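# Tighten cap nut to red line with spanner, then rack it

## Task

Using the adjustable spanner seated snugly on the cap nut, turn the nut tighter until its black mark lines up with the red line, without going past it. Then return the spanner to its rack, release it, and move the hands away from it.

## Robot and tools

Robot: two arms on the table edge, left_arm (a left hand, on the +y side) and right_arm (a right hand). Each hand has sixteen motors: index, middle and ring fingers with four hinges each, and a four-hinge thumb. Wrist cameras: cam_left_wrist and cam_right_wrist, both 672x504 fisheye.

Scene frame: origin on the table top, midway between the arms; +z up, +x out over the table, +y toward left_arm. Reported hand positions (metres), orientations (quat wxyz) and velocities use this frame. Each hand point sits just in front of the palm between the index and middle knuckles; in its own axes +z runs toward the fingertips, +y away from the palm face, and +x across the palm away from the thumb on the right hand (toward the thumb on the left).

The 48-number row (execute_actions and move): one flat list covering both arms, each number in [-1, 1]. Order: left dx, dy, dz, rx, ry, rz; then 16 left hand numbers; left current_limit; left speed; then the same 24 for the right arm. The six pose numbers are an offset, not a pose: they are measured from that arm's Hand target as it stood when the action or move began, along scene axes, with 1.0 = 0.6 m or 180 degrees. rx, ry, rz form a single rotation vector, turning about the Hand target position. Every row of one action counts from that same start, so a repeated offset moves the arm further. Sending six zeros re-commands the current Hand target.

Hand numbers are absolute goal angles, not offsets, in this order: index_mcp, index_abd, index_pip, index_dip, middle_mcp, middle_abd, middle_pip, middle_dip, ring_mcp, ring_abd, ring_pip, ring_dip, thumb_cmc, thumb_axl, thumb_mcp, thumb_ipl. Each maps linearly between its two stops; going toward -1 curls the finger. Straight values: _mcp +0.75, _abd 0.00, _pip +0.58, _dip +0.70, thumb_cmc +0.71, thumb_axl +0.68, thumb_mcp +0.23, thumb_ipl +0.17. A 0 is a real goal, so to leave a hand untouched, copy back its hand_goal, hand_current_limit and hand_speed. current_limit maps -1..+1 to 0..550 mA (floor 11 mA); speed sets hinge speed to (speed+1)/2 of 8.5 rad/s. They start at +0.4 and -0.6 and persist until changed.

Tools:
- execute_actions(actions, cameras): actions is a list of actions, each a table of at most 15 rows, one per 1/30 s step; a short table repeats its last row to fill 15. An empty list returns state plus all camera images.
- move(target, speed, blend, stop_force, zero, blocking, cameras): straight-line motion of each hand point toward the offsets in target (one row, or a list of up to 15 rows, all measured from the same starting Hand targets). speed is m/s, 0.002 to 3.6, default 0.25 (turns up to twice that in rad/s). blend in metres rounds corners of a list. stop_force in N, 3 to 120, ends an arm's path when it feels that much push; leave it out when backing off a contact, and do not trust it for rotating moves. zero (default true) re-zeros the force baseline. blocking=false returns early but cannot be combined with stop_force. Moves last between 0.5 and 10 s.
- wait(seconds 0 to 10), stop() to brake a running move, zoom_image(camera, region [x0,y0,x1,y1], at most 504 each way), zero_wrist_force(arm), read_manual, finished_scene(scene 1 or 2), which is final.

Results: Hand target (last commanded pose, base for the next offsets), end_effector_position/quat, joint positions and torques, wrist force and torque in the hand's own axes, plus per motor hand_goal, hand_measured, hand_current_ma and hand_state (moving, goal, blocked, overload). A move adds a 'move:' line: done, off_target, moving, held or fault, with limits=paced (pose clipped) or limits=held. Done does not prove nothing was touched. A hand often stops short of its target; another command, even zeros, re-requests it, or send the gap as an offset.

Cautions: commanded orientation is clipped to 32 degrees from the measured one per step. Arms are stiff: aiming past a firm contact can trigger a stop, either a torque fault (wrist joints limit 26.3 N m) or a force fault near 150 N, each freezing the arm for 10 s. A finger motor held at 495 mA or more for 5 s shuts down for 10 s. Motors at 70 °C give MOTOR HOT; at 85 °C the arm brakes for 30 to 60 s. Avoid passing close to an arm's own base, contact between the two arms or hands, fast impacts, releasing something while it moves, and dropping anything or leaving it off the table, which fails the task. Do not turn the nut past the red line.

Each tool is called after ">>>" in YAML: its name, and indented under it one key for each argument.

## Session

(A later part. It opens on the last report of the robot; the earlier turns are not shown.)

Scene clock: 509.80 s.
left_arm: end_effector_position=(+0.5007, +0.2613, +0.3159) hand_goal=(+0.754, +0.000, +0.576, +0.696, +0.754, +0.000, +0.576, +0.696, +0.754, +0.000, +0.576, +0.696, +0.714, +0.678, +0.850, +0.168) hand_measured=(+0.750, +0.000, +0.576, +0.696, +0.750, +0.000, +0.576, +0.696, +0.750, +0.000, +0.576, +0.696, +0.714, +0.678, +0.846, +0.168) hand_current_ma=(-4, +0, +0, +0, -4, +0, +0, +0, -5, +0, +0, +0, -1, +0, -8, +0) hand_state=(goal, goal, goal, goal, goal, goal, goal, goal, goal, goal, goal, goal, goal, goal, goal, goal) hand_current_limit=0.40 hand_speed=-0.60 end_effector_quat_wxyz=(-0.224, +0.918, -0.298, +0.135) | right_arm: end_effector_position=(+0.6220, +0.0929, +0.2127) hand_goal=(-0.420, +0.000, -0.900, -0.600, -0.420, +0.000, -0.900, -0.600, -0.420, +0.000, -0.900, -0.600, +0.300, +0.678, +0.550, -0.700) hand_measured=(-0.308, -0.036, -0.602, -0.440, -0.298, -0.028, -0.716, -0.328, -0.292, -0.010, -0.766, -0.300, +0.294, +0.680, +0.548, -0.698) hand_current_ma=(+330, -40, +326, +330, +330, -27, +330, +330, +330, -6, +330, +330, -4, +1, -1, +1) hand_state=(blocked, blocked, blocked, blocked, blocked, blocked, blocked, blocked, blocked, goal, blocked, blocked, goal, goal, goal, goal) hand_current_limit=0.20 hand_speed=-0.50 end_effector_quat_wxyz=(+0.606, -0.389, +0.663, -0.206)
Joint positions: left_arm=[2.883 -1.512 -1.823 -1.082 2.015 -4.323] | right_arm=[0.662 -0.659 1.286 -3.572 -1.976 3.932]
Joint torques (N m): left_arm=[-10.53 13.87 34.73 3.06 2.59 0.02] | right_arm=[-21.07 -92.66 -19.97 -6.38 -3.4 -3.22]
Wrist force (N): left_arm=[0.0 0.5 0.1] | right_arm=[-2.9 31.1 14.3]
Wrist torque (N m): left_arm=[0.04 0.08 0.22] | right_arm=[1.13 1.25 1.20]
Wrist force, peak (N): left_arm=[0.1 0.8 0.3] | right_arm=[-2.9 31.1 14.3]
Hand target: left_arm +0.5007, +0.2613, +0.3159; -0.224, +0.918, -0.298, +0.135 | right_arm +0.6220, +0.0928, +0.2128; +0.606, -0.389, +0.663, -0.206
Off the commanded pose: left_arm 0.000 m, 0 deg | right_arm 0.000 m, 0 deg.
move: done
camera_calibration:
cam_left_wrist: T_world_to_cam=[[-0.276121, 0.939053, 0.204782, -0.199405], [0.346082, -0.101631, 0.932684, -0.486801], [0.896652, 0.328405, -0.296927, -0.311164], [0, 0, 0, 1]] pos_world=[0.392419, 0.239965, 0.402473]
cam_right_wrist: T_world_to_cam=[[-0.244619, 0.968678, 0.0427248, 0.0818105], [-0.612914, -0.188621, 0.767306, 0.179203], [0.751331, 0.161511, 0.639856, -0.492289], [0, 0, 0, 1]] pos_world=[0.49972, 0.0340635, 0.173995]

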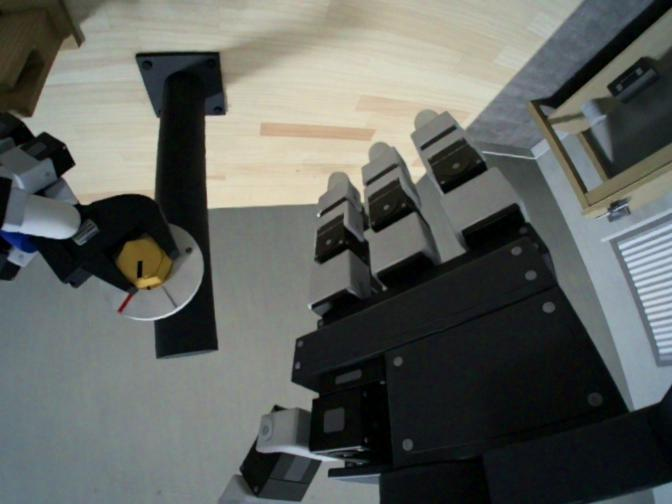

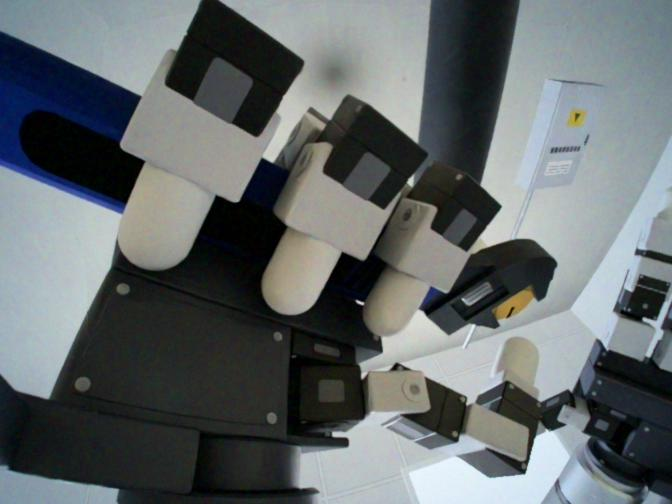

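>>> move:
  target: [0,0,0,0,0,0,0.754,0,0.576,0.696,0.754,0,0.576,0.696,0.754,0,0.576,0.696,0.714,0.678,0.85,0.168,0.4,-0.6,0,0.0077,-0.0055,0.0133,0,0,-0.42,0,-0.9,-0.6,-0.42,0,-0.9,-0.6,-0.42,0,-0.9,-0.6,0.343,0.678,0.5,-0.66,0.2,-0.5]
  speed: 0.02

>>> execute_actions:
  actions:
    - [[0,0,0,0,0,0,0.754,0,0.576,0.696,0.754,0,0.576,0.696,0.754,0,0.576,0.696,0.714,0.678,0.85,0.168,0.4,-0.6,0,0,0,0,0,0,-0.42,0,-0.9,-0.6,-0.42,0,-0.9,-0.6,-0.42,0,-0.9,-0.6,0.343,0.678,0.19,-0.67,0.4,-0.7]]
    - [[0,0,0,0,0,0,0.754,0,0.576,0.696,0.754,0,0.576,0.696,0.754,0,0.576,0.696,0.714,0.678,0.85,0.168,0.4,-0.6,0,0,0,0,0,0,-0.42,0,-0.9,-0.6,-0.42,0,-0.9,-0.6,-0.42,0,-0.9,-0.6,0.343,0.678,0.19,-0.67,0.4,-0.7]]
  cameras: ["all"]

>>> zoom_image:
  camera: "cam_left_wrist"
  region: [0, 180, 140, 300]

>>> zoom_image:
  camera: "cam_right_wrist"
  region: [400, 240, 540, 380]

Scene clock: 514.33 s.
left_arm: end_effector_position=(+0.5007, +0.2613, +0.3159) hand_goal=(+0.754, +0.000, +0.576, +0.696, +0.754, +0.000, +0.576, +0.696, +0.754, +0.000, +0.576, +0.696, +0.714, +0.678, +0.850, +0.168) hand_measured=(+0.750, +0.000, +0.576, +0.696, +0.750, +0.000, +0.576, +0.696, +0.750, +0.000, +0.576, +0.696, +0.714, +0.678, +0.846, +0.168) hand_current_ma=(-4, +0, +0, +0, -4, +0, +0, +0, -5, +0, +0, +0, -1, +0, -8, +0) hand_state=(goal, goal, goal, goal, goal, goal, goal, goal, goal, goal, goal, goal, goal, goal, goal, goal) hand_current_limit=0.40 hand_speed=-0.60 end_effector_quat_wxyz=(-0.224, +0.918, -0.298, +0.135) | right_arm: end_effector_position=(+0.6220, +0.0974, +0.2095) hand_goal=(-0.420, +0.000, -0.900, -0.600, -0.420, +0.000, -0.900, -0.600, -0.420, +0.000, -0.900, -0.600, +0.344, +0.678, +0.500, -0.660) hand_measured=(-0.296, -0.032, -0.612, -0.440, -0.292, -0.026, -0.714, -0.328, -0.294, -0.012, -0.762, -0.302, +0.324, +0.680, +0.502, -0.662) hand_current_ma=(+330, -35, +330, +330, +330, -25, +330, +330, +330, -8, +330, +330, -22, +1, +0, -1) hand_state=(blocked, blocked, blocked, blocked, blocked, blocked, blocked, blocked, blocked, goal, blocked, blocked, blocked, goal, goal, goal) hand_current_limit=0.20 hand_speed=-0.50 end_effector_quat_wxyz=(+0.614, -0.376, +0.667, -0.193)
Joint positions: left_arm=[2.883 -1.512 -1.823 -1.082 2.015 -4.323] | right_arm=[0.663 -0.644 1.281 -3.591 -1.97 3.969]
Joint torques (N m): left_arm=[-10.9 14 33.95 3.1 2.38 -0.1] | right_arm=[10.1 -58.55 -35.62 -8.79 0.75 4.05]
Wrist force (N): left_arm=[0.0 0.4 0.2] | right_arm=[2.5 14.4 5.8]
Wrist torque (N m): left_arm=[0.02 0.08 0.23] | right_arm=[0.72 0.21 -1.04]
Wrist force, peak (N): left_arm=[0.1 0.7 0.8] | right_arm=[0.8 30.1 22.6]
Hand target: left_arm +0.5007, +0.2613, +0.3159; -0.224, +0.918, -0.298, +0.135 | right_arm +0.6220, +0.0975, +0.2095; +0.614, -0.376, +0.667, -0.193
Off the commanded pose: left_arm 0.000 m, 0 deg | right_arm 0.000 m, 0 deg.
move: done

Scene clock: 515.53 s.
left_arm: end_effector_position=(+0.5007, +0.2613, +0.3159) hand_goal=(+0.754, +0.000, +0.576, +0.696, +0.754, +0.000, +0.576, +0.696, +0.754, +0.000, +0.576, +0.696, +0.714, +0.678, +0.850, +0.168) hand_measured=(+0.750, +0.000, +0.576, +0.696, +0.750, +0.000, +0.576, +0.696, +0.750, +0.000, +0.576, +0.696, +0.714, +0.678, +0.846, +0.168) hand_current_ma=(-4, +0, +0, +0, -4, +0, +0, +0, -5, +0, +0, +0, -1, +0, -8, +0) hand_state=(goal, goal, goal, goal, goal, goal, goal, goal, goal, goal, goal, goal, goal, goal, goal, goal) hand_current_limit=0.40 hand_speed=-0.60 end_effector_quat_wxyz=(-0.224, +0.918, -0.298, +0.135) | right_arm: end_effector_position=(+0.6220, +0.0975, +0.2095) hand_goal=(-0.420, +0.000, -0.900, -0.600, -0.420, +0.000, -0.900, -0.600, -0.420, +0.000, -0.900, -0.600, +0.344, +0.678, +0.190, -0.670) hand_measured=(-0.298, -0.032, -0.612, -0.440, -0.292, -0.026, -0.714, -0.328, -0.294, -0.012, -0.762, -0.302, +0.324, +0.680, +0.278, -0.660) hand_current_ma=(+377, -35, +385, +385, +385, -25, +385, +385, +385, -8, +385, +385, -20, +0, +308, +10) hand_state=(blocked, blocked, blocked, blocked, blocked, blocked, blocked, blocked, blocked, goal, blocked, blocked, goal, goal, blocked, goal) hand_current_limit=0.40 hand_speed=-0.70 end_effector_quat_wxyz=(+0.614, -0.376, +0.667, -0.193)
Joint positions: left_arm=[2.883 -1.512 -1.823 -1.082 2.015 -4.323] | right_arm=[0.664 -0.644 1.281 -3.591 -1.97 3.969]
Joint torques (N m): left_arm=[-10.27 14.47 33.91 2.94 2.42 -0.07] | right_arm=[6.13 -57.89 -34.86 -5.16 -1.28 3.75]
Wrist force (N): left_arm=[0.1 0.3 0.5] | right_arm=[2.7 13.1 2.7]
Wrist torque (N m): left_arm=[-0.01 0.07 0.24] | right_arm=[0.64 -0.18 -0.99]
Wrist force, peak (N): left_arm=[0.2 0.7 0.4] | right_arm=[1.6 14.3 6.5]
Hand target: left_arm +0.5007, +0.2613, +0.3159; -0.224, +0.918, -0.298, +0.135 | right_arm +0.6220, +0.0975, +0.2095; +0.614, -0.376, +0.667, -0.193
Off the commanded pose: left_arm 0.000 m, 0 deg | right_arm 0.000 m, 0 deg.
camera_calibration:
cam_left_wrist: T_world_to_cam=[[-0.276121, 0.939053, 0.204782, -0.199405], [0.346082, -0.101631, 0.932684, -0.486801], [0.896652, 0.328405, -0.296927, -0.311164], [0, 0, 0, 1]] pos_world=[0.392419, 0.239965, 0.402473]
cam_right_wrist: T_world_to_cam=[[-0.244732, 0.966038, 0.0829209, 0.0694267], [-0.61294, -0.220409, 0.758765, 0.187459], [0.751272, 0.134869, 0.646065, -0.489607], [0, 0, 0, 1]] pos_world=[0.49972, 0.0402815, 0.168323]

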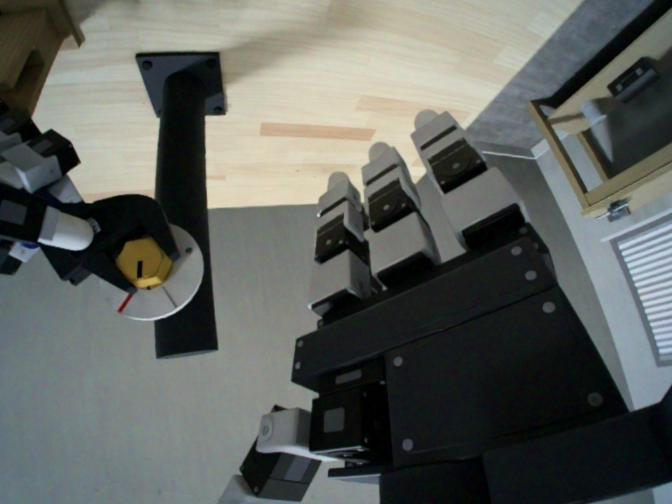

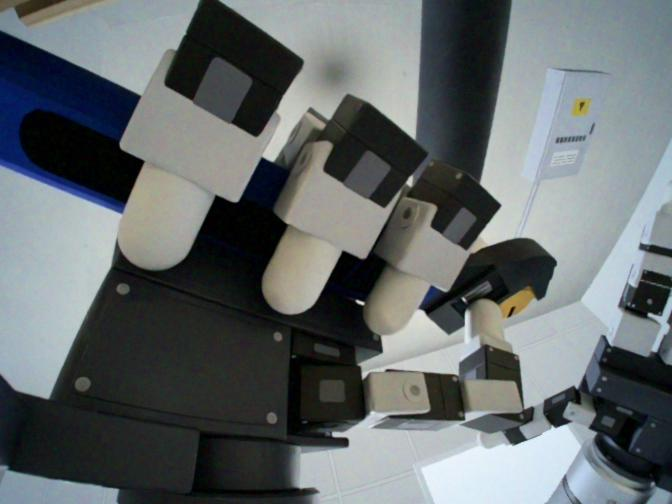

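Scaled by 3.600 from the camera's 672x504 image, which has a finer 960x720 frame.

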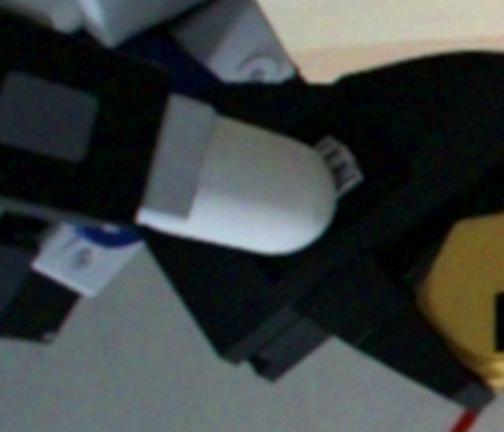

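Scaled by 3.600 from the camera's 672x504 image, which has a finer 960x720 frame.

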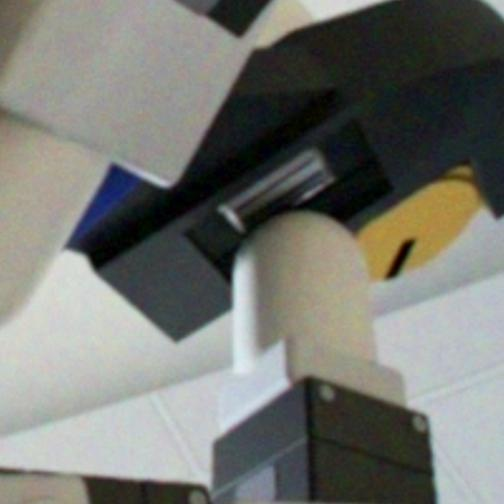

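>>> execute_actions:
  actions:
    - [[0,0,0,0,0,0,0.754,0,0.576,0.696,0.754,0,0.576,0.696,0.754,0,0.576,0.696,0.714,0.678,0.85,0.168,0.4,-0.6,0,-0.0013,0.0009,-0.0022,0,0,-0.42,0,-0.9,-0.6,-0.42,0,-0.9,-0.6,-0.42,0,-0.9,-0.6,0.343,0.678,0.19,-0.67,0.4,-0.8]]
    - [[0,0,0,0,0,0,0.754,0,0.576,0.696,0.754,0,0.576,0.696,0.754,0,0.576,0.696,0.714,0.678,0.85,0.168,0.4,-0.6,0,0,0,0,0,0,-0.42,0,-0.9,-0.6,-0.42,0,-0.9,-0.6,-0.42,0,-0.9,-0.6,0.283,0.678,0.2,-0.79,0.4,-0.8]]
    - [[0,0,0,0,0,0,0.754,0,0.576,0.696,0.754,0,0.576,0.696,0.754,0,0.576,0.696,0.714,0.678,0.85,0.168,0.4,-0.6,0,0,0,0,0,0,-0.42,0,-0.9,-0.6,-0.42,0,-0.9,-0.6,-0.42,0,-0.9,-0.6,0.208,0.678,0.22,-0.89,0.4,-0.8]]
    - [[0,0,0,0,0,0,0.754,0,0.576,0.696,0.754,0,0.576,0.696,0.754,0,0.576,0.696,0.714,0.678,0.85,0.168,0.4,-0.6,0,0,0,0,0,0,-0.42,0,-0.9,-0.6,-0.42,0,-0.9,-0.6,-0.42,0,-0.9,-0.6,0.208,0.678,0.22,-0.89,0.4,-0.8]]
  cameras: ["all"]

>>> zoom_image:
  camera: "cam_left_wrist"
  region: [0, 180, 140, 300]

>>> zoom_image:
  camera: "cam_right_wrist"
  region: [400, 240, 540, 380]

Scene clock: 518.30 s.
left_arm: end_effector_position=(+0.5007, +0.2613, +0.3159) hand_goal=(+0.754, +0.000, +0.576, +0.696, +0.754, +0.000, +0.576, +0.696, +0.754, +0.000, +0.576, +0.696, +0.714, +0.678, +0.850, +0.168) hand_measured=(+0.750, +0.000, +0.576, +0.696, +0.750, +0.000, +0.576, +0.696, +0.750, +0.000, +0.576, +0.696, +0.714, +0.678, +0.846, +0.168) hand_current_ma=(-4, +0, +0, +0, -4, +0, +0, +0, -5, +0, +0, +0, -1, +0, -8, +0) hand_state=(goal, goal, goal, goal, goal, goal, goal, goal, goal, goal, goal, goal, goal, goal, goal, goal) hand_current_limit=0.40 hand_speed=-0.60 end_effector_quat_wxyz=(-0.224, +0.918, -0.298, +0.135) | right_arm: end_effector_position=(+0.6220, +0.0967, +0.2100) hand_goal=(-0.420, +0.000, -0.900, -0.600, -0.420, +0.000, -0.900, -0.600, -0.420, +0.000, -0.900, -0.600, +0.208, +0.678, +0.220, -0.890) hand_measured=(-0.298, -0.032, -0.612, -0.440, -0.292, -0.026, -0.714, -0.328, -0.294, -0.012, -0.762, -0.302, +0.218, +0.694, +0.298, -0.792) hand_current_ma=(+377, -35, +385, +385, +385, -25, +385, +385, +385, -8, +385, +385, +7, +18, +253, +384) hand_state=(blocked, blocked, blocked, blocked, blocked, blocked, blocked, blocked, blocked, goal, blocked, blocked, goal, goal, blocked, blocked) hand_current_limit=0.40 hand_speed=-0.80 end_effector_quat_wxyz=(+0.613, -0.378, +0.666, -0.195)
Joint positions: left_arm=[2.883 -1.512 -1.823 -1.082 2.015 -4.323] | right_arm=[0.663 -0.646 1.282 -3.588 -1.971 3.963]
Joint torques (N m): left_arm=[-11.23 13.74 34.31 2.95 2.6 -0.15] | right_arm=[-15.16 -79.08 -18.08 -4.72 -2.58 -0.5]
Wrist force (N): left_arm=[0.0 0.2 0.0] | right_arm=[-3.1 16.3 5.7]
Wrist torque (N m): left_arm=[0.00 0.07 0.23] | right_arm=[0.75 0.33 -1.19]
Wrist force, peak (N): left_arm=[0.0 0.8 0.4] | right_arm=[-3.1 16.5 5.9]
Hand target: left_arm +0.5007, +0.2613, +0.3159; -0.224, +0.918, -0.298, +0.135 | right_arm +0.6220, +0.0967, +0.2100; +0.613, -0.378, +0.666, -0.195
Off the commanded pose: left_arm 0.000 m, 0 deg | right_arm 0.000 m, 0 deg.
camera_calibration:
cam_left_wrist: T_world_to_cam=[[-0.276121, 0.939053, 0.204782, -0.199405], [0.346082, -0.101631, 0.932684, -0.486801], [0.896652, 0.328405, -0.296927, -0.311164], [0, 0, 0, 1]] pos_world=[0.392419, 0.239965, 0.402473]
cam_right_wrist: T_world_to_cam=[[-0.244627, 0.96662, 0.0761869, 0.0714807], [-0.612889, -0.215035, 0.760347, 0.18602], [0.751349, 0.139307, 0.645034, -0.490085], [0, 0, 0, 1]] pos_world=[0.49972, 0.0391785, 0.169236]

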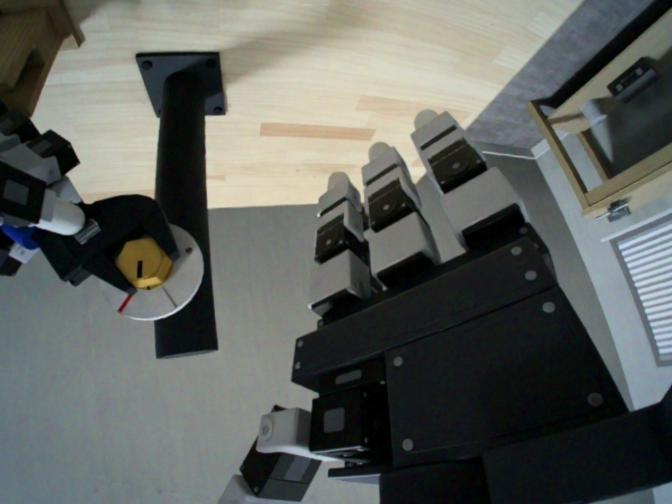

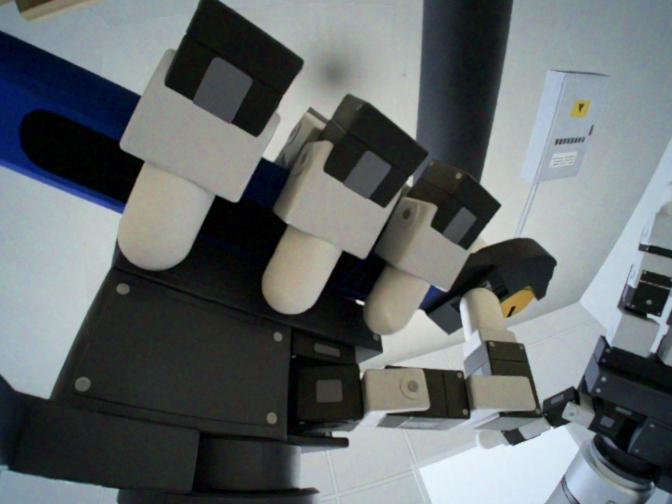

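Scaled by 3.600 from the camera's 672x504 image, which has a finer 960x720 frame.

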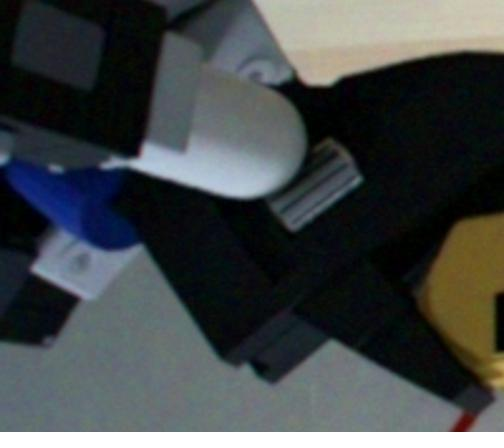

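Scaled by 3.600 from the camera's 672x504 image, which has a finer 960x720 frame.

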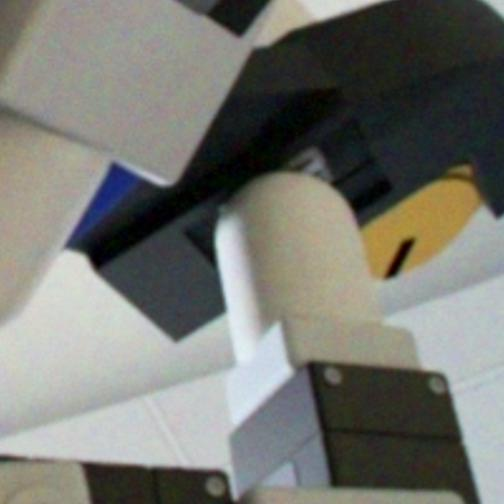

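>>> execute_actions:
  actions:
    - [[0,0,0,0,0,0,0.754,0,0.576,0.696,0.754,0,0.576,0.696,0.754,0,0.576,0.696,0.714,0.678,0.85,0.168,0.4,-0.6,0,0,0,0,0,0,-0.42,0,-0.9,-0.6,-0.42,0,-0.9,-0.6,-0.42,0,-0.9,-0.6,0.22,0.678,0.6,-0.8,0.2,-0.5]]
    - [[0,0,0,0,0,0,0.754,0,0.576,0.696,0.754,0,0.576,0.696,0.754,0,0.576,0.696,0.714,0.678,0.85,0.168,0.4,-0.6,0,0,0,0,0,0,-0.42,0,-0.9,-0.6,-0.42,0,-0.9,-0.6,-0.42,0,-0.9,-0.6,0.26,0.678,0.8,-0.86,0.2,-0.5]]
  cameras: ["all"]

>>> zoom_image:
  camera: "cam_left_wrist"
  region: [60, 200, 220, 330]

>>> zoom_image:
  camera: "cam_right_wrist"
  region: [435, 265, 525, 335]

Scene clock: 519.83 s.
left_arm: end_effector_position=(+0.5007, +0.2613, +0.3159) hand_goal=(+0.754, +0.000, +0.576, +0.696, +0.754, +0.000, +0.576, +0.696, +0.754, +0.000, +0.576, +0.696, +0.714, +0.678, +0.850, +0.168) hand_measured=(+0.750, +0.000, +0.576, +0.696, +0.750, +0.000, +0.576, +0.696, +0.750, +0.000, +0.576, +0.696, +0.714, +0.678, +0.846, +0.168) hand_current_ma=(-4, +0, +0, +0, -4, +0, +0, +0, -5, +0, +0, +0, -1, +0, -8, +0) hand_state=(goal, goal, goal, goal, goal, goal, goal, goal, goal, goal, goal, goal, goal, goal, goal, goal) hand_current_limit=0.40 hand_speed=-0.60 end_effector_quat_wxyz=(-0.224, +0.918, -0.298, +0.135) | right_arm: end_effector_position=(+0.6220, +0.0967, +0.2100) hand_goal=(-0.420, +0.000, -0.900, -0.600, -0.420, +0.000, -0.900, -0.600, -0.420, +0.000, -0.900, -0.600, +0.260, +0.678, +0.800, -0.860) hand_measured=(-0.298, -0.032, -0.612, -0.440, -0.292, -0.026, -0.714, -0.328, -0.294, -0.012, -0.762, -0.302, +0.240, +0.680, +0.798, -0.858) hand_current_ma=(+330, -35, +330, +330, +330, -25, +330, +330, +330, -8, +330, +330, -20, +1, -1, +1) hand_state=(blocked, blocked, blocked, blocked, blocked, blocked, blocked, blocked, blocked, goal, blocked, blocked, goal, goal, goal, goal) hand_current_limit=0.20 hand_speed=-0.50 end_effector_quat_wxyz=(+0.613, -0.378, +0.666, -0.195)
Joint positions: left_arm=[2.883 -1.512 -1.823 -1.082 2.015 -4.323] | right_arm=[0.663 -0.646 1.282 -3.588 -1.971 3.963]
Joint torques (N m): left_arm=[-10.04 14.36 34.62 2.88 2.41 -0.01] | right_arm=[-11.45 -78.02 -22.24 -6.48 -2.39 0.16]
Wrist force (N): left_arm=[0.0 0.5 0.2] | right_arm=[-1.3 15.1 7.9]
Wrist torque (N m): left_arm=[0.04 0.08 0.23] | right_arm=[0.68 0.55 -1.04]
Wrist force, peak (N): left_arm=[0.0 0.6 0.5] | right_arm=[-2.9 16.5 5.4]
Hand target: left_arm +0.5007, +0.2613, +0.3159; -0.224, +0.918, -0.298, +0.135 | right_arm +0.6220, +0.0967, +0.2100; +0.613, -0.378, +0.666, -0.195
Off the commanded pose: left_arm 0.000 m, 0 deg | right_arm 0.000 m, 0 deg.
camera_calibration:
cam_left_wrist: T_world_to_cam=[[-0.276121, 0.939053, 0.204782, -0.199405], [0.346082, -0.101631, 0.932684, -0.486801], [0.896652, 0.328405, -0.296927, -0.311164], [0, 0, 0, 1]] pos_world=[0.392419, 0.239965, 0.402473]
cam_right_wrist: T_world_to_cam=[[-0.244627, 0.96662, 0.0761869, 0.0714807], [-0.612889, -0.215035, 0.760347, 0.18602], [0.751349, 0.139307, 0.645034, -0.490085], [0, 0, 0, 1]] pos_world=[0.49972, 0.0391785, 0.169236]

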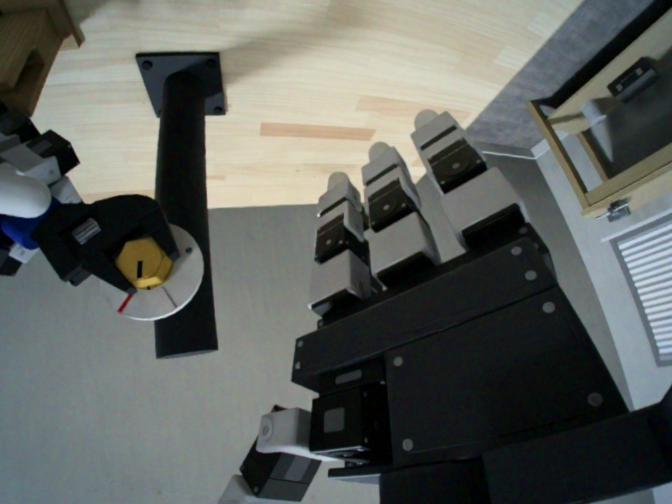

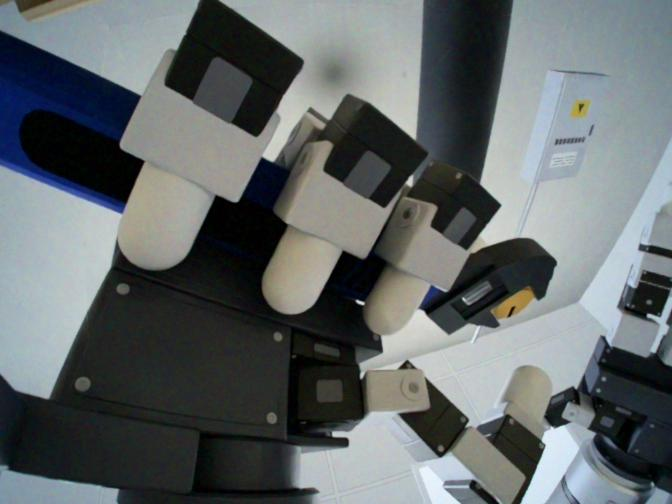

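Scaled by 3.150 from the camera's 672x504 image, which has a finer 960x720 frame.

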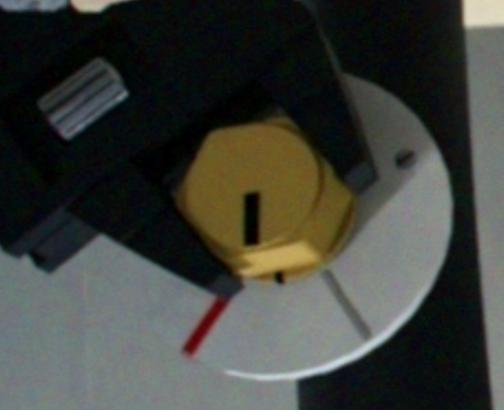

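Scaled by 5.600 from the camera's 672x504 image, which has a finer 960x720 frame.

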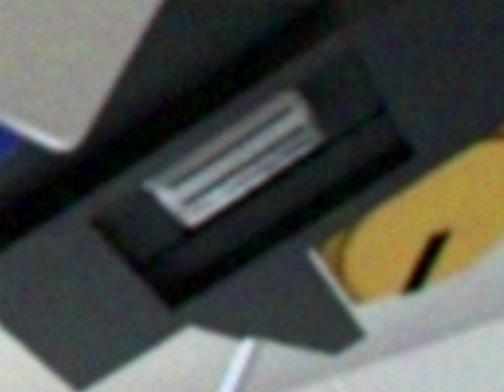

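>>> execute_actions:
  actions:
    - [[0,0,0,0,0,0,0.754,0,0.576,0.696,0.754,0,0.576,0.696,0.754,0,0.576,0.696,0.714,0.678,0.85,0.168,0.4,-0.6,0,0,0,0,0,0,-0.42,0,-0.9,-0.6,-0.42,0,-0.9,-0.6,-0.42,0,-0.9,-0.6,0.343,0.678,0.5,-0.66,0.2,-0.5]]
    - [[0,0,0,0,0,0,0.754,0,0.576,0.696,0.754,0,0.576,0.696,0.754,0,0.576,0.696,0.714,0.678,0.85,0.168,0.4,-0.6,0,0,0,0,0,0,-0.42,0,-0.9,-0.6,-0.42,0,-0.9,-0.6,-0.42,0,-0.9,-0.6,0.343,0.678,0.19,-0.67,0.4,-0.7]]
    - [[0,0,0,0,0,0,0.754,0,0.576,0.696,0.754,0,0.576,0.696,0.754,0,0.576,0.696,0.714,0.678,0.85,0.168,0.4,-0.6,0,0,0,0,0,0,-0.42,0,-0.9,-0.6,-0.42,0,-0.9,-0.6,-0.42,0,-0.9,-0.6,0.343,0.678,0.19,-0.67,0.4,-0.8]]
    - [[0,0,0,0,0,0,0.754,0,0.576,0.696,0.754,0,0.576,0.696,0.754,0,0.576,0.696,0.714,0.678,0.85,0.168,0.4,-0.6,0,0,0,0,0,0,-0.42,0,-0.9,-0.6,-0.42,0,-0.9,-0.6,-0.42,0,-0.9,-0.6,0.283,0.678,0.2,-0.79,0.4,-0.8]]
    - [[0,0,0,0,0,0,0.754,0,0.576,0.696,0.754,0,0.576,0.696,0.754,0,0.576,0.696,0.714,0.678,0.85,0.168,0.4,-0.6,0,0,0,0,0,0,-0.42,0,-0.9,-0.6,-0.42,0,-0.9,-0.6,-0.42,0,-0.9,-0.6,0.208,0.678,0.22,-0.89,0.4,-0.8]]
    - [[0,0,0,0,0,0,0.754,0,0.576,0.696,0.754,0,0.576,0.696,0.754,0,0.576,0.696,0.714,0.678,0.85,0.168,0.4,-0.6,0,0,0,0,0,0,-0.42,0,-0.9,-0.6,-0.42,0,-0.9,-0.6,-0.42,0,-0.9,-0.6,0.208,0.678,0.22,-0.89,0.4,-0.8]]
    - [[0,0,0,0,0,0,0.754,0,0.576,0.696,0.754,0,0.576,0.696,0.754,0,0.576,0.696,0.714,0.678,0.85,0.168,0.4,-0.6,0,0,0,0,0,0,-0.42,0,-0.9,-0.6,-0.42,0,-0.9,-0.6,-0.42,0,-0.9,-0.6,0.22,0.678,0.6,-0.8,0.2,-0.5]]
    - [[0,0,0,0,0,0,0.754,0,0.576,0.696,0.754,0,0.576,0.696,0.754,0,0.576,0.696,0.714,0.678,0.85,0.168,0.4,-0.6,0,0,0,0,0,0,-0.42,0,-0.9,-0.6,-0.42,0,-0.9,-0.6,-0.42,0,-0.9,-0.6,0.26,0.678,0.8,-0.86,0.2,-0.5]]
  cameras: ["all"]

>>> zoom_image:
  camera: "cam_left_wrist"
  region: [60, 200, 220, 330]

>>> zoom_image:
  camera: "cam_right_wrist"
  region: [435, 265, 525, 335]

Scene clock: 524.90 s.
left_arm: end_effector_position=(+0.5007, +0.2613, +0.3159) hand_goal=(+0.754, +0.000, +0.576, +0.696, +0.754, +0.000, +0.576, +0.696, +0.754, +0.000, +0.576, +0.696, +0.714, +0.678, +0.850, +0.168) hand_measured=(+0.750, +0.000, +0.576, +0.696, +0.750, +0.000, +0.576, +0.696, +0.750, +0.000, +0.576, +0.696, +0.714, +0.678, +0.846, +0.168) hand_current_ma=(-4, +0, +0, +0, -4, +0, +0, +0, -5, +0, +0, +0, -1, +0, -8, +0) hand_state=(goal, goal, goal, goal, goal, goal, goal, goal, goal, goal, goal, goal, goal, goal, goal, goal) hand_current_limit=0.40 hand_speed=-0.60 end_effector_quat_wxyz=(-0.224, +0.918, -0.298, +0.135) | right_arm: end_effector_position=(+0.6220, +0.0967, +0.2100) hand_goal=(-0.420, +0.000, -0.900, -0.600, -0.420, +0.000, -0.900, -0.600, -0.420, +0.000, -0.900, -0.600, +0.260, +0.678, +0.800, -0.860) hand_measured=(-0.298, -0.032, -0.612, -0.440, -0.292, -0.026, -0.714, -0.328, -0.294, -0.012, -0.762, -0.302, +0.240, +0.680, +0.798, -0.858) hand_current_ma=(+330, -35, +330, +330, +330, -25, +330, +330, +330, -8, +330, +330, -20, +1, -1, +1) hand_state=(blocked, blocked, blocked, blocked, blocked, blocked, blocked, blocked, blocked, goal, blocked, blocked, goal, goal, goal, goal) hand_current_limit=0.20 hand_speed=-0.50 end_effector_quat_wxyz=(+0.613, -0.378, +0.666, -0.195)
Joint positions: left_arm=[2.883 -1.512 -1.823 -1.082 2.015 -4.323] | right_arm=[0.663 -0.646 1.282 -3.588 -1.971 3.963]
Joint torques (N m): left_arm=[-9.84 13.51 35.2 2.83 2.5 0] | right_arm=[1.44 -74.44 -25.88 -5.84 -1.58 2.5]
Wrist force (N): left_arm=[0.3 0.4 0.1] | right_arm=[-1.4 15.0 8.3]
Wrist torque (N m): left_arm=[0.03 0.04 0.25] | right_arm=[0.67 0.60 -1.04]
Wrist force, peak (N): left_arm=[0.0 0.7 0.8] | right_arm=[-2.1 16.9 4.8]
Hand target: left_arm +0.5007, +0.2613, +0.3159; -0.224, +0.918, -0.298, +0.135 | right_arm +0.6220, +0.0967, +0.2100; +0.613, -0.378, +0.666, -0.195
Off the commanded pose: left_arm 0.000 m, 0 deg | right_arm 0.000 m, 0 deg.
camera_calibration:
cam_left_wrist: T_world_to_cam=[[-0.276121, 0.939053, 0.204782, -0.199405], [0.346082, -0.101631, 0.932684, -0.486801], [0.896652, 0.328405, -0.296927, -0.311164], [0, 0, 0, 1]] pos_world=[0.392419, 0.239965, 0.402473]
cam_right_wrist: T_world_to_cam=[[-0.244691, 0.966598, 0.0762558, 0.0715023], [-0.612923, -0.21514, 0.76029, 0.186051], [0.7513, 0.139298, 0.645093, -0.49007], [0, 0, 0, 1]] pos_world=[0.49972, 0.0391784, 0.169235]

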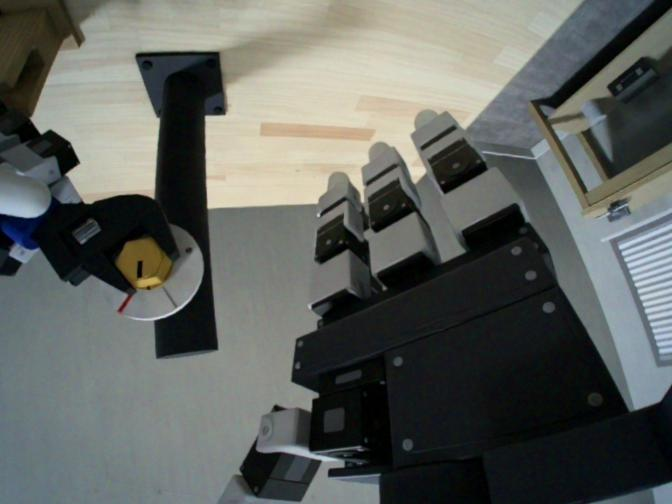

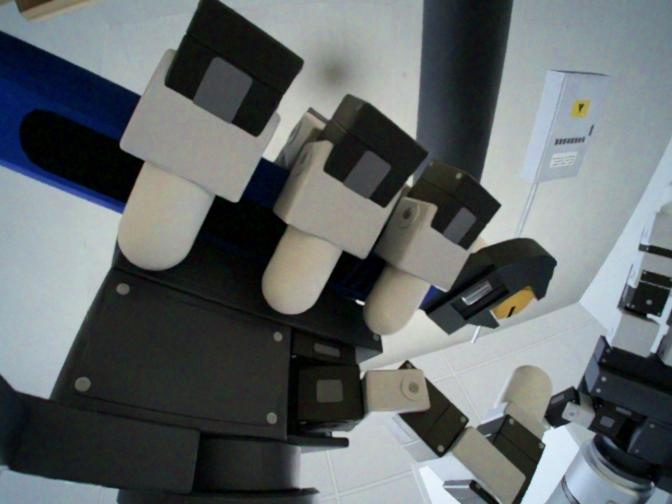

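Scaled by 3.150 from the camera's 672x504 image, which has a finer 960x720 frame.

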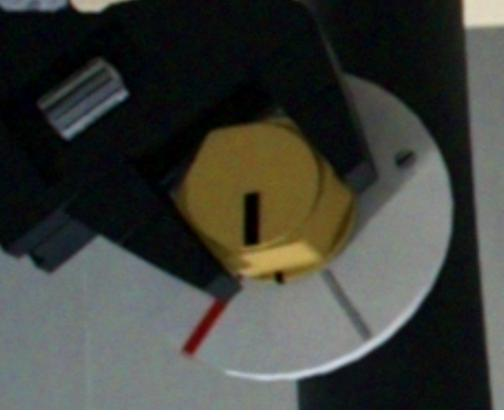

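Scaled by 5.600 from the camera's 672x504 image, which has a finer 960x720 frame.

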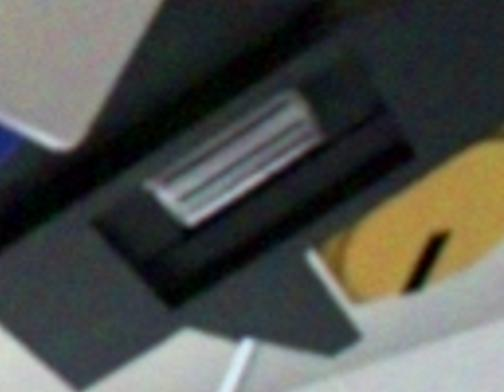

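>>> move:
  target: [0,0,0,0,0,0,0.754,0,0.576,0.696,0.754,0,0.576,0.696,0.754,0,0.576,0.696,0.714,0.678,0.85,0.168,0.4,-0.6,0,0.00055,-0.00037,0,0,0,-0.42,0,-0.9,-0.6,-0.42,0,-0.9,-0.6,-0.42,0,-0.9,-0.6,0.26,0.678,0.8,-0.86,0.2,-0.5]
  speed: 0.005

Scene clock: 525.97 s.
left_arm: end_effector_position=(+0.5007, +0.2613, +0.3159) hand_goal=(+0.754, +0.000, +0.576, +0.696, +0.754, +0.000, +0.576, +0.696, +0.754, +0.000, +0.576, +0.696, +0.714, +0.678, +0.850, +0.168) hand_measured=(+0.750, +0.000, +0.576, +0.696, +0.750, +0.000, +0.576, +0.696, +0.750, +0.000, +0.576, +0.696, +0.714, +0.678, +0.846, +0.168) hand_current_ma=(-4, +0, +0, +0, -4, +0, +0, +0, -5, +0, +0, +0, -1, +0, -8, +0) hand_state=(goal, goal, goal, goal, goal, goal, goal, goal, goal, goal, goal, goal, goal, goal, goal, goal) hand_current_limit=0.40 hand_speed=-0.60 end_effector_quat_wxyz=(-0.224, +0.918, -0.298, +0.135) | right_arm: end_effector_position=(+0.6220, +0.0970, +0.2098) hand_goal=(-0.420, +0.000, -0.900, -0.600, -0.420, +0.000, -0.900, -0.600, -0.420, +0.000, -0.900, -0.600, +0.260, +0.678, +0.800, -0.860) hand_measured=(-0.298, -0.032, -0.612, -0.440, -0.292, -0.026, -0.714, -0.328, -0.294, -0.012, -0.762, -0.302, +0.240, +0.680, +0.798, -0.858) hand_current_ma=(+330, -35, +330, +330, +330, -25, +330, +330, +330, -8, +330, +330, -20, +1, -1, +1) hand_state=(blocked, blocked, blocked, blocked, blocked, blocked, blocked, blocked, blocked, goal, blocked, blocked, goal, goal, goal, goal) hand_current_limit=0.20 hand_speed=-0.50 end_effector_quat_wxyz=(+0.613, -0.378, +0.666, -0.195)
Joint positions: left_arm=[2.883 -1.512 -1.823 -1.082 2.015 -4.323] | right_arm=[0.664 -0.645 1.281 -3.588 -1.972 3.963]
Joint torques (N m): left_arm=[-10.14 13.26 34.86 3.04 2.47 0.03] | right_arm=[11.99 -55.52 -33.91 -2.73 -1.92 3.38]
Wrist force (N): left_arm=[0.1 0.5 0.4] | right_arm=[1.5 10.3 6.2]
Wrist torque (N m): left_arm=[0.01 0.08 0.24] | right_arm=[0.50 0.30 -0.57]
Wrist force, peak (N): left_arm=[0.3 0.7 0.6] | right_arm=[-1.6 15.3 8.1]
Hand target: left_arm +0.5007, +0.2613, +0.3159; -0.224, +0.918, -0.298, +0.135 | right_arm +0.6220, +0.0970, +0.2098; +0.613, -0.378, +0.666, -0.195
Off the commanded pose: left_arm 0.000 m, 0 deg | right_arm 0.000 m, 0 deg.
move: done

>>> move:
  target: [0,0,0,0,0,0,0.754,0,0.576,0.696,0.754,0,0.576,0.696,0.754,0,0.576,0.696,0.714,0.678,0.85,0.168,0.4,-0.6,0,0.0009,-0.0006,0,0,0,-0.42,0,-0.9,-0.6,-0.42,0,-0.9,-0.6,-0.42,0,-0.9,-0.6,0.26,0.678,0.8,-0.86,0.2,-0.5]
  speed: 0.005

>>> move:
  target: [0,0,0,0,0,0,0.754,0,0.576,0.696,0.754,0,0.576,0.696,0.754,0,0.576,0.696,0.714,0.678,0.85,0.168,0.4,-0.6,-0.035,0,0,0,0,0,-0.42,0,-0.9,-0.6,-0.42,0,-0.9,-0.6,-0.42,0,-0.9,-0.6,0.26,0.678,0.8,-0.86,0.2,-0.5]
  speed: 0.012
  stop_force: 10

Scene clock: 527.00 s.
left_arm: end_effector_position=(+0.5007, +0.2613, +0.3159) hand_goal=(+0.754, +0.000, +0.576, +0.696, +0.754, +0.000, +0.576, +0.696, +0.754, +0.000, +0.576, +0.696, +0.714, +0.678, +0.850, +0.168) hand_measured=(+0.750, +0.000, +0.576, +0.696, +0.750, +0.000, +0.576, +0.696, +0.750, +0.000, +0.576, +0.696, +0.714, +0.678, +0.846, +0.168) hand_current_ma=(-4, +0, +0, +0, -4, +0, +0, +0, -5, +0, +0, +0, -1, +0, -8, +0) hand_state=(goal, goal, goal, goal, goal, goal, goal, goal, goal, goal, goal, goal, goal, goal, goal, goal) hand_current_limit=0.40 hand_speed=-0.60 end_effector_quat_wxyz=(-0.224, +0.918, -0.298, +0.135) | right_arm: end_effector_position=(+0.6220, +0.0975, +0.2095) hand_goal=(-0.420, +0.000, -0.900, -0.600, -0.420, +0.000, -0.900, -0.600, -0.420, +0.000, -0.900, -0.600, +0.260, +0.678, +0.800, -0.860) hand_measured=(-0.306, -0.032, -0.612, -0.440, -0.298, -0.026, -0.714, -0.328, -0.294, -0.012, -0.762, -0.302, +0.240, +0.680, +0.798, -0.858) hand_current_ma=(+329, -35, +330, +330, +330, -25, +330, +330, +330, -8, +330, +330, -20, +1, -1, +1) hand_state=(blocked, blocked, blocked, blocked, blocked, blocked, blocked, blocked, blocked, goal, blocked, blocked, goal, goal, goal, goal) hand_current_limit=0.20 hand_speed=-0.50 end_effector_quat_wxyz=(+0.613, -0.378, +0.666, -0.195)
Joint positions: left_arm=[2.883 -1.512 -1.823 -1.082 2.015 -4.323] | right_arm=[0.664 -0.644 1.28 -3.588 -1.972 3.963]
Joint torques (N m): left_arm=[-10.93 14.4 33.4 2.88 2.3 0.05] | right_arm=[12.53 -51.74 -32.33 -1.45 -1.7 2.81]
Wrist force (N): left_arm=[0.0 0.8 0.6] | right_arm=[2.4 5.9 3.1]
Wrist torque (N m): left_arm=[0.04 0.08 0.23] | right_arm=[0.41 -0.14 -0.08]
Wrist force, peak (N): left_arm=[0.0 0.8 0.6] | right_arm=[1.8 10.6 5.9]
Hand target: left_arm +0.5007, +0.2613, +0.3159; -0.224, +0.918, -0.298, +0.135 | right_arm +0.6220, +0.0975, +0.2094; +0.613, -0.378, +0.666, -0.195
Off the commanded pose: left_arm 0.000 m, 0 deg | right_arm 0.000 m, 0 deg.
move: done

Scene clock: 529.60 s.
left_arm: end_effector_position=(+0.5007, +0.2613, +0.3159) hand_goal=(+0.754, +0.000, +0.576, +0.696, +0.754, +0.000, +0.576, +0.696, +0.754, +0.000, +0.576, +0.696, +0.714, +0.678, +0.850, +0.168) hand_measured=(+0.750, +0.000, +0.576, +0.696, +0.750, +0.000, +0.576, +0.696, +0.750, +0.000, +0.576, +0.696, +0.714, +0.678, +0.846, +0.168) hand_current_ma=(-4, +0, +0, +0, -4, +0, +0, +0, -5, +0, +0, +0, -1, +0, -8, +0) hand_state=(goal, goal, goal, goal, goal, goal, goal, goal, goal, goal, goal, goal, goal, goal, goal, goal) hand_current_limit=0.40 hand_speed=-0.60 end_effector_quat_wxyz=(-0.224, +0.918, -0.298, +0.135) | right_arm: end_effector_position=(+0.6010, +0.0975, +0.2094) hand_goal=(-0.420, +0.000, -0.900, -0.600, -0.420, +0.000, -0.900, -0.600, -0.420, +0.000, -0.900, -0.600, +0.260, +0.678, +0.800, -0.860) hand_measured=(-0.306, -0.032, -0.612, -0.440, -0.298, -0.026, -0.714, -0.328, -0.294, -0.012, -0.762, -0.302, +0.240, +0.680, +0.798, -0.858) hand_current_ma=(+330, -35, +330, +330, +330, -25, +330, +330, +330, -8, +330, +330, -20, +1, -1, +1) hand_state=(blocked, blocked, blocked, blocked, blocked, blocked, blocked, blocked, blocked, goal, blocked, blocked, goal, goal, goal, goal) hand_current_limit=0.20 hand_speed=-0.50 end_effector_quat_wxyz=(+0.613, -0.378, +0.666, -0.195)
Joint positions: left_arm=[2.883 -1.512 -1.823 -1.082 2.015 -4.323] | right_arm=[0.683 -0.673 1.339 -3.617 -1.99 3.967]
Joint torques (N m): left_arm=[-10.75 13.71 35 2.84 2.36 0.03] | right_arm=[12.58 -75.64 -12.94 -6.62 -1.69 2.8]
Wrist force (N): left_arm=[0.0 0.4 0.2] | right_arm=[2.4 5.1 3.1]
Wrist torque (N m): left_arm=[0.01 0.08 0.23] | right_arm=[0.32 -0.17 -0.21]
Wrist force, peak (N): left_arm=[0.0 0.6 0.7] | right_arm=[2.7 5.8 3.2]
Hand target: left_arm +0.5007, +0.2613, +0.3159; -0.224, +0.918, -0.298, +0.135 | right_arm +0.6010, +0.0975, +0.2094; +0.613, -0.378, +0.666, -0.195
Off the commanded pose: left_arm 0.000 m, 0 deg | right_arm 0.000 m, 0 deg.
move: done

>>> move:
  target:
    - [0,0,0,0,0,0,0.754,0,0.576,0.696,0.754,0,0.576,0.696,0.754,0,0.576,0.696,0.714,0.678,0.85,0.168,0.4,-0.6,-0.0183,0,0,0,0,0,-0.42,0,-0.9,-0.6,-0.42,0,-0.9,-0.6,-0.42,0,-0.9,-0.6,0.26,0.678,0.8,-0.86,0.2,-0.5]
    - [0,0,0,0,0,0,0.754,0,0.576,0.696,0.754,0,0.576,0.696,0.754,0,0.576,0.696,0.714,0.678,0.85,0.168,0.4,-0.6,-0.0183,-0.0440,0.0388,-0.08333,0,0,-0.42,0,-0.9,-0.6,-0.42,0,-0.9,-0.6,-0.42,0,-0.9,-0.6,0.26,0.678,0.8,-0.86,0.2,-0.5]
    - [0,0,0,0,0,0,0.754,0,0.576,0.696,0.754,0,0.576,0.696,0.754,0,0.576,0.696,0.714,0.678,0.85,0.168,0.4,-0.6,-0.0183,-0.0767,0.0877,-0.16667,0,0,-0.42,0,-0.9,-0.6,-0.42,0,-0.9,-0.6,-0.42,0,-0.9,-0.6,0.26,0.678,0.8,-0.86,0.2,-0.5]
    - [0,0,0,0,0,0,0.754,0,0.576,0.696,0.754,0,0.576,0.696,0.754,0,0.576,0.696,0.714,0.678,0.85,0.168,0.4,-0.6,-0.0183,-0.0953,0.1433,-0.25,0,0,-0.42,0,-0.9,-0.6,-0.42,0,-0.9,-0.6,-0.42,0,-0.9,-0.6,0.26,0.678,0.8,-0.86,0.2,-0.5]
    - [0,0,0,0,0,0,0.754,0,0.576,0.696,0.754,0,0.576,0.696,0.754,0,0.576,0.696,0.714,0.678,0.85,0.168,0.4,-0.6,-0.0183,-0.0992,0.2020,-0.33333,0,0,-0.42,0,-0.9,-0.6,-0.42,0,-0.9,-0.6,-0.42,0,-0.9,-0.6,0.26,0.678,0.8,-0.86,0.2,-0.5]
  speed: [0.03,0.15,0.15,0.15,0.15]
  blend: [0,0.005,0.005,0.005,0]
  cameras: ["all"]

>>> zoom_image:
  camera: "cam_left_wrist"
  region: [60, 200, 220, 330]

>>> zoom_image:
  camera: "cam_left_wrist"
  region: [0, 180, 200, 340]

Scene clock: 535.17 s.
left_arm: end_effector_position=(+0.5007, +0.2613, +0.3159) hand_goal=(+0.754, +0.000, +0.576, +0.696, +0.754, +0.000, +0.576, +0.696, +0.754, +0.000, +0.576, +0.696, +0.714, +0.678, +0.850, +0.168) hand_measured=(+0.750, +0.000, +0.576, +0.696, +0.750, +0.000, +0.576, +0.696, +0.750, +0.000, +0.576, +0.696, +0.714, +0.678, +0.846, +0.168) hand_current_ma=(-4, +0, +0, +0, -4, +0, +0, +0, -5, +0, +0, +0, -1, +0, -8, +0) hand_state=(goal, goal, goal, goal, goal, goal, goal, goal, goal, goal, goal, goal, goal, goal, goal, goal) hand_current_limit=0.40 hand_speed=-0.60 end_effector_quat_wxyz=(-0.224, +0.918, -0.298, +0.135) | right_arm: end_effector_position=(+0.5899, +0.0419, +0.2911) hand_goal=(-0.420, +0.000, -0.900, -0.600, -0.420, +0.000, -0.900, -0.600, -0.420, +0.000, -0.900, -0.600, +0.260, +0.678, +0.800, -0.860) hand_measured=(-0.306, -0.032, -0.612, -0.440, -0.298, -0.026, -0.714, -0.328, -0.294, -0.012, -0.762, -0.302, +0.244, +0.680, +0.798, -0.858) hand_current_ma=(+330, -35, +330, +330, +330, -25, +330, +330, +330, -8, +330, +330, -16, +1, -1, +1) hand_state=(blocked, blocked, blocked, blocked, blocked, blocked, blocked, blocked, blocked, goal, blocked, blocked, goal, goal, goal, goal) hand_current_limit=0.20 hand_speed=-0.50 end_effector_quat_wxyz=(-0.432, +0.576, -0.549, +0.425)
Joint positions: left_arm=[2.883 -1.512 -1.823 -1.082 2.015 -4.323] | right_arm=[0.733 -0.838 1.234 -3.203 -2.196 3.326]
Joint torques (N m): left_arm=[-10.18 14.19 34.78 2.78 2.35 0.24] | right_arm=[-13.41 -61.39 -16.2 -6.47 0.74 2.41]
Wrist force (N): left_arm=[-0.1 0.4 0.4] | right_arm=[-0.7 7.2 4.1]
Wrist torque (N m): left_arm=[0.01 0.10 0.22] | right_arm=[0.44 -0.08 -0.21]
Wrist force, peak (N): left_arm=[-0.1 0.6 0.8] | right_arm=[-0.4 7.9 4.8]
Hand target: left_arm +0.5007, +0.2613, +0.3159; -0.224, +0.918, -0.298, +0.135 | right_arm +0.5900, +0.0419, +0.2910; -0.432, +0.576, -0.549, +0.425 (not the last commanded pose)
Off the commanded pose: left_arm 0.000 m, 0 deg | right_arm 0.040 m, 17 deg.
move: held (right_arm; a check stopped the path); path passed 4 of 5 targets; limits=held
pose unreachable (right arm): on one or more control steps of this call, first in action 0 (counted from 0), this arm could not follow its commanded pose, so it was not sent that pose on those steps. It may still have moved: this result reports where it is.
cause: moving toward the commanded pose would bring two parts of the arm too close to each other (joints 4 (wrist 1) to 6 (wrist 3) lie between them).
camera_calibration:
cam_left_wrist: T_world_to_cam=[[-0.276121, 0.939053, 0.204782, -0.199405], [0.346082, -0.101631, 0.932684, -0.486801], [0.896652, 0.328405, -0.296927, -0.311164], [0, 0, 0, 1]] pos_world=[0.392419, 0.239965, 0.402473]
cam_right_wrist: T_world_to_cam=[[-0.244899, 0.759804, -0.602265, 0.316733], [-0.613263, 0.359735, 0.703206, 0.0856808], [0.750954, 0.541561, 0.377861, -0.449439], [0, 0, 0, 1]] pos_world=[0.467621, -0.0280786, 0.300331]

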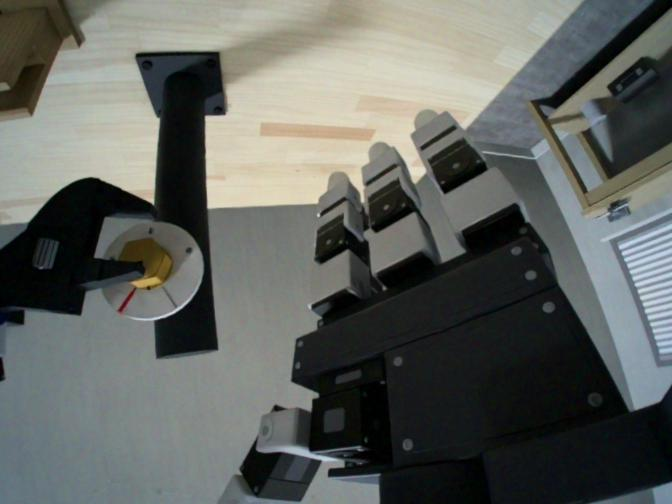

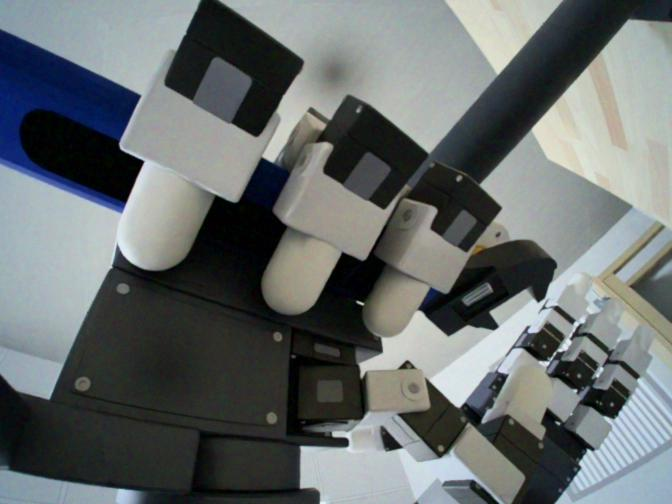

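Scaled by 3.150 from the camera's 672x504 image, which has a finer 960x720 frame.

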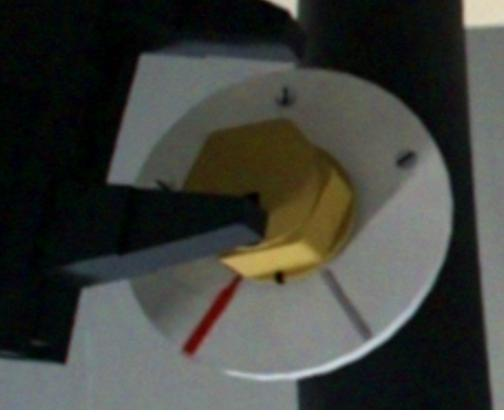

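Scaled by 2.520 from the camera's 672x504 image, which has a finer 960x720 frame.

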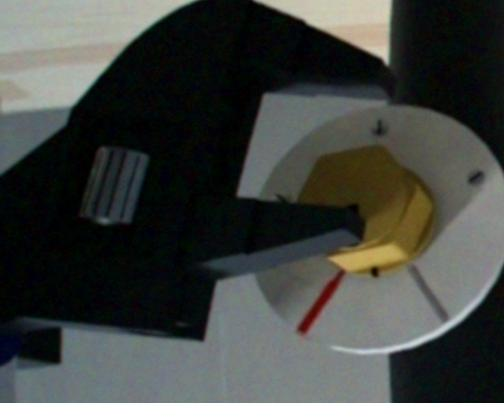

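>>> move:
  target:
    - [0,0,0,0,0,0,0.754,0,0.576,0.696,0.754,0,0.576,0.696,0.754,0,0.576,0.696,0.714,0.678,0.85,0.168,0.4,-0.6,-0.0833,-0.03,0,0,0,0,-0.42,0,-0.9,-0.6,-0.42,0,-0.9,-0.6,-0.42,0,-0.9,-0.6,0.26,0.678,0.8,-0.86,0.2,-0.5]
    - [0,0,0,0,0,0,0.754,0,0.576,0.696,0.754,0,0.576,0.696,0.754,0,0.576,0.696,0.714,0.678,0.85,0.168,0.4,-0.6,-0.0833,-0.0448,0.05,0,0.1651,-0.0269,-0.42,0,-0.9,-0.6,-0.42,0,-0.9,-0.6,-0.42,0,-0.9,-0.6,0.26,0.678,0.8,-0.86,0.2,-0.5]
    - [0,0,0,0,0,0,0.754,0,0.576,0.696,0.754,0,0.576,0.696,0.754,0,0.576,0.696,0.714,0.678,0.85,0.168,0.4,-0.6,-0.0833,-0.0448,0.05,-0.1011,0.1651,-0.0269,-0.42,0,-0.9,-0.6,-0.42,0,-0.9,-0.6,-0.42,0,-0.9,-0.6,0.26,0.678,0.8,-0.86,0.2,-0.5]
  speed: [0.1,0.15,0.15]
  blend: [0.01,0.005,0]
  cameras: ["all"]

Scene clock: 556.77 s.
left_arm: end_effector_position=(+0.5007, +0.2613, +0.3159) hand_goal=(+0.754, +0.000, +0.576, +0.696, +0.754, +0.000, +0.576, +0.696, +0.754, +0.000, +0.576, +0.696, +0.714, +0.678, +0.850, +0.168) hand_measured=(+0.750, +0.000, +0.576, +0.696, +0.750, +0.000, +0.576, +0.696, +0.750, +0.000, +0.576, +0.696, +0.714, +0.678, +0.846, +0.168) hand_current_ma=(-4, +0, +0, +0, -4, +0, +0, +0, -5, +0, +0, +0, -1, +0, -8, +0) hand_state=(goal, goal, goal, goal, goal, goal, goal, goal, goal, goal, goal, goal, goal, goal, goal, goal) hand_current_limit=0.40 hand_speed=-0.60 end_effector_quat_wxyz=(-0.224, +0.918, -0.298, +0.135) | right_arm: end_effector_position=(+0.5400, +0.0150, +0.3210) hand_goal=(-0.420, +0.000, -0.900, -0.600, -0.420, +0.000, -0.900, -0.600, -0.420, +0.000, -0.900, -0.600, +0.260, +0.678, +0.800, -0.860) hand_measured=(-0.306, -0.032, -0.612, -0.440, -0.298, -0.026, -0.714, -0.328, -0.294, -0.012, -0.762, -0.302, +0.250, +0.680, +0.798, -0.858) hand_current_ma=(+330, -35, +330, +330, +330, -25, +330, +330, +330, -8, +330, +330, -7, +1, -1, +1) hand_state=(blocked, blocked, blocked, blocked, blocked, blocked, blocked, blocked, blocked, goal, blocked, blocked, goal, goal, goal, goal) hand_current_limit=0.20 hand_speed=-0.50 end_effector_quat_wxyz=(-0.164, +0.702, -0.591, +0.362)
Joint positions: left_arm=[2.883 -1.512 -1.823 -1.082 2.015 -4.323] | right_arm=[0.74 -0.887 0.925 -2.154 -2.213 3.476]
Joint torques (N m): left_arm=[-10.35 14.53 34.35 2.52 2.24 0.34] | right_arm=[12.99 -49.68 -38.4 -1.59 -2.66 -2.78]
Wrist force (N): left_arm=[0.4 0.5 0.3] | right_arm=[-1.2 5.0 6.6]
Wrist torque (N m): left_arm=[0.02 0.03 0.26] | right_arm=[0.23 -0.08 0.05]
Wrist force, peak (N): left_arm=[0.2 0.8 0.6] | right_arm=[-0.6 7.4 5.6]
Hand target: left_arm +0.5007, +0.2613, +0.3159; -0.224, +0.918, -0.298, +0.135 | right_arm +0.5400, +0.0150, +0.3210; -0.164, +0.702, -0.591, +0.362
Off the commanded pose: left_arm 0.000 m, 0 deg | right_arm 0.000 m, 0 deg.
move: done
camera_calibration:
cam_left_wrist: T_world_to_cam=[[-0.276121, 0.939053, 0.204782, -0.199405], [0.346082, -0.101631, 0.932684, -0.486801], [0.896652, 0.328405, -0.296927, -0.311164], [0, 0, 0, 1]] pos_world=[0.392419, 0.239965, 0.402473]
cam_right_wrist: T_world_to_cam=[[-0.513341, 0.592638, -0.620694, 0.496276], [-0.179915, 0.632871, 0.753063, -0.210417], [0.839114, 0.498251, -0.218254, -0.264303], [0, 0, 0, 1]] pos_world=[0.438682, -0.0292561, 0.408808]

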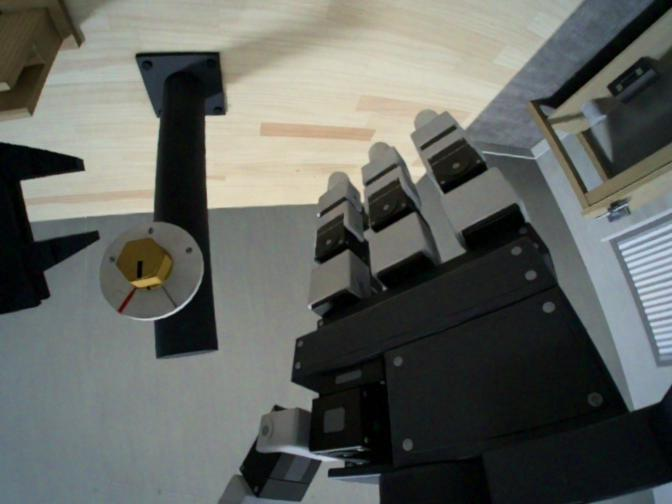

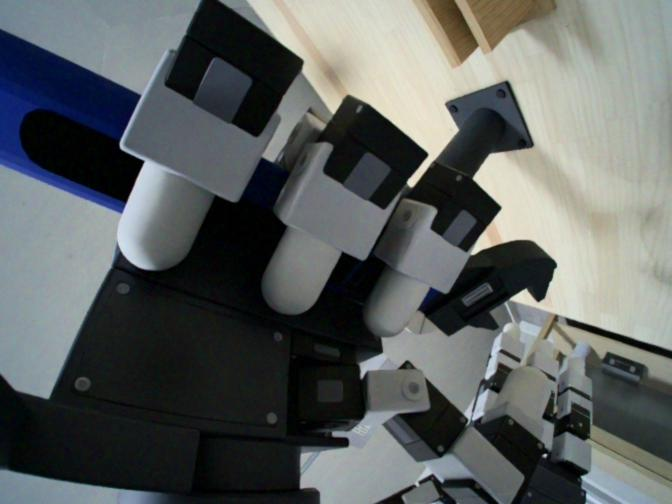

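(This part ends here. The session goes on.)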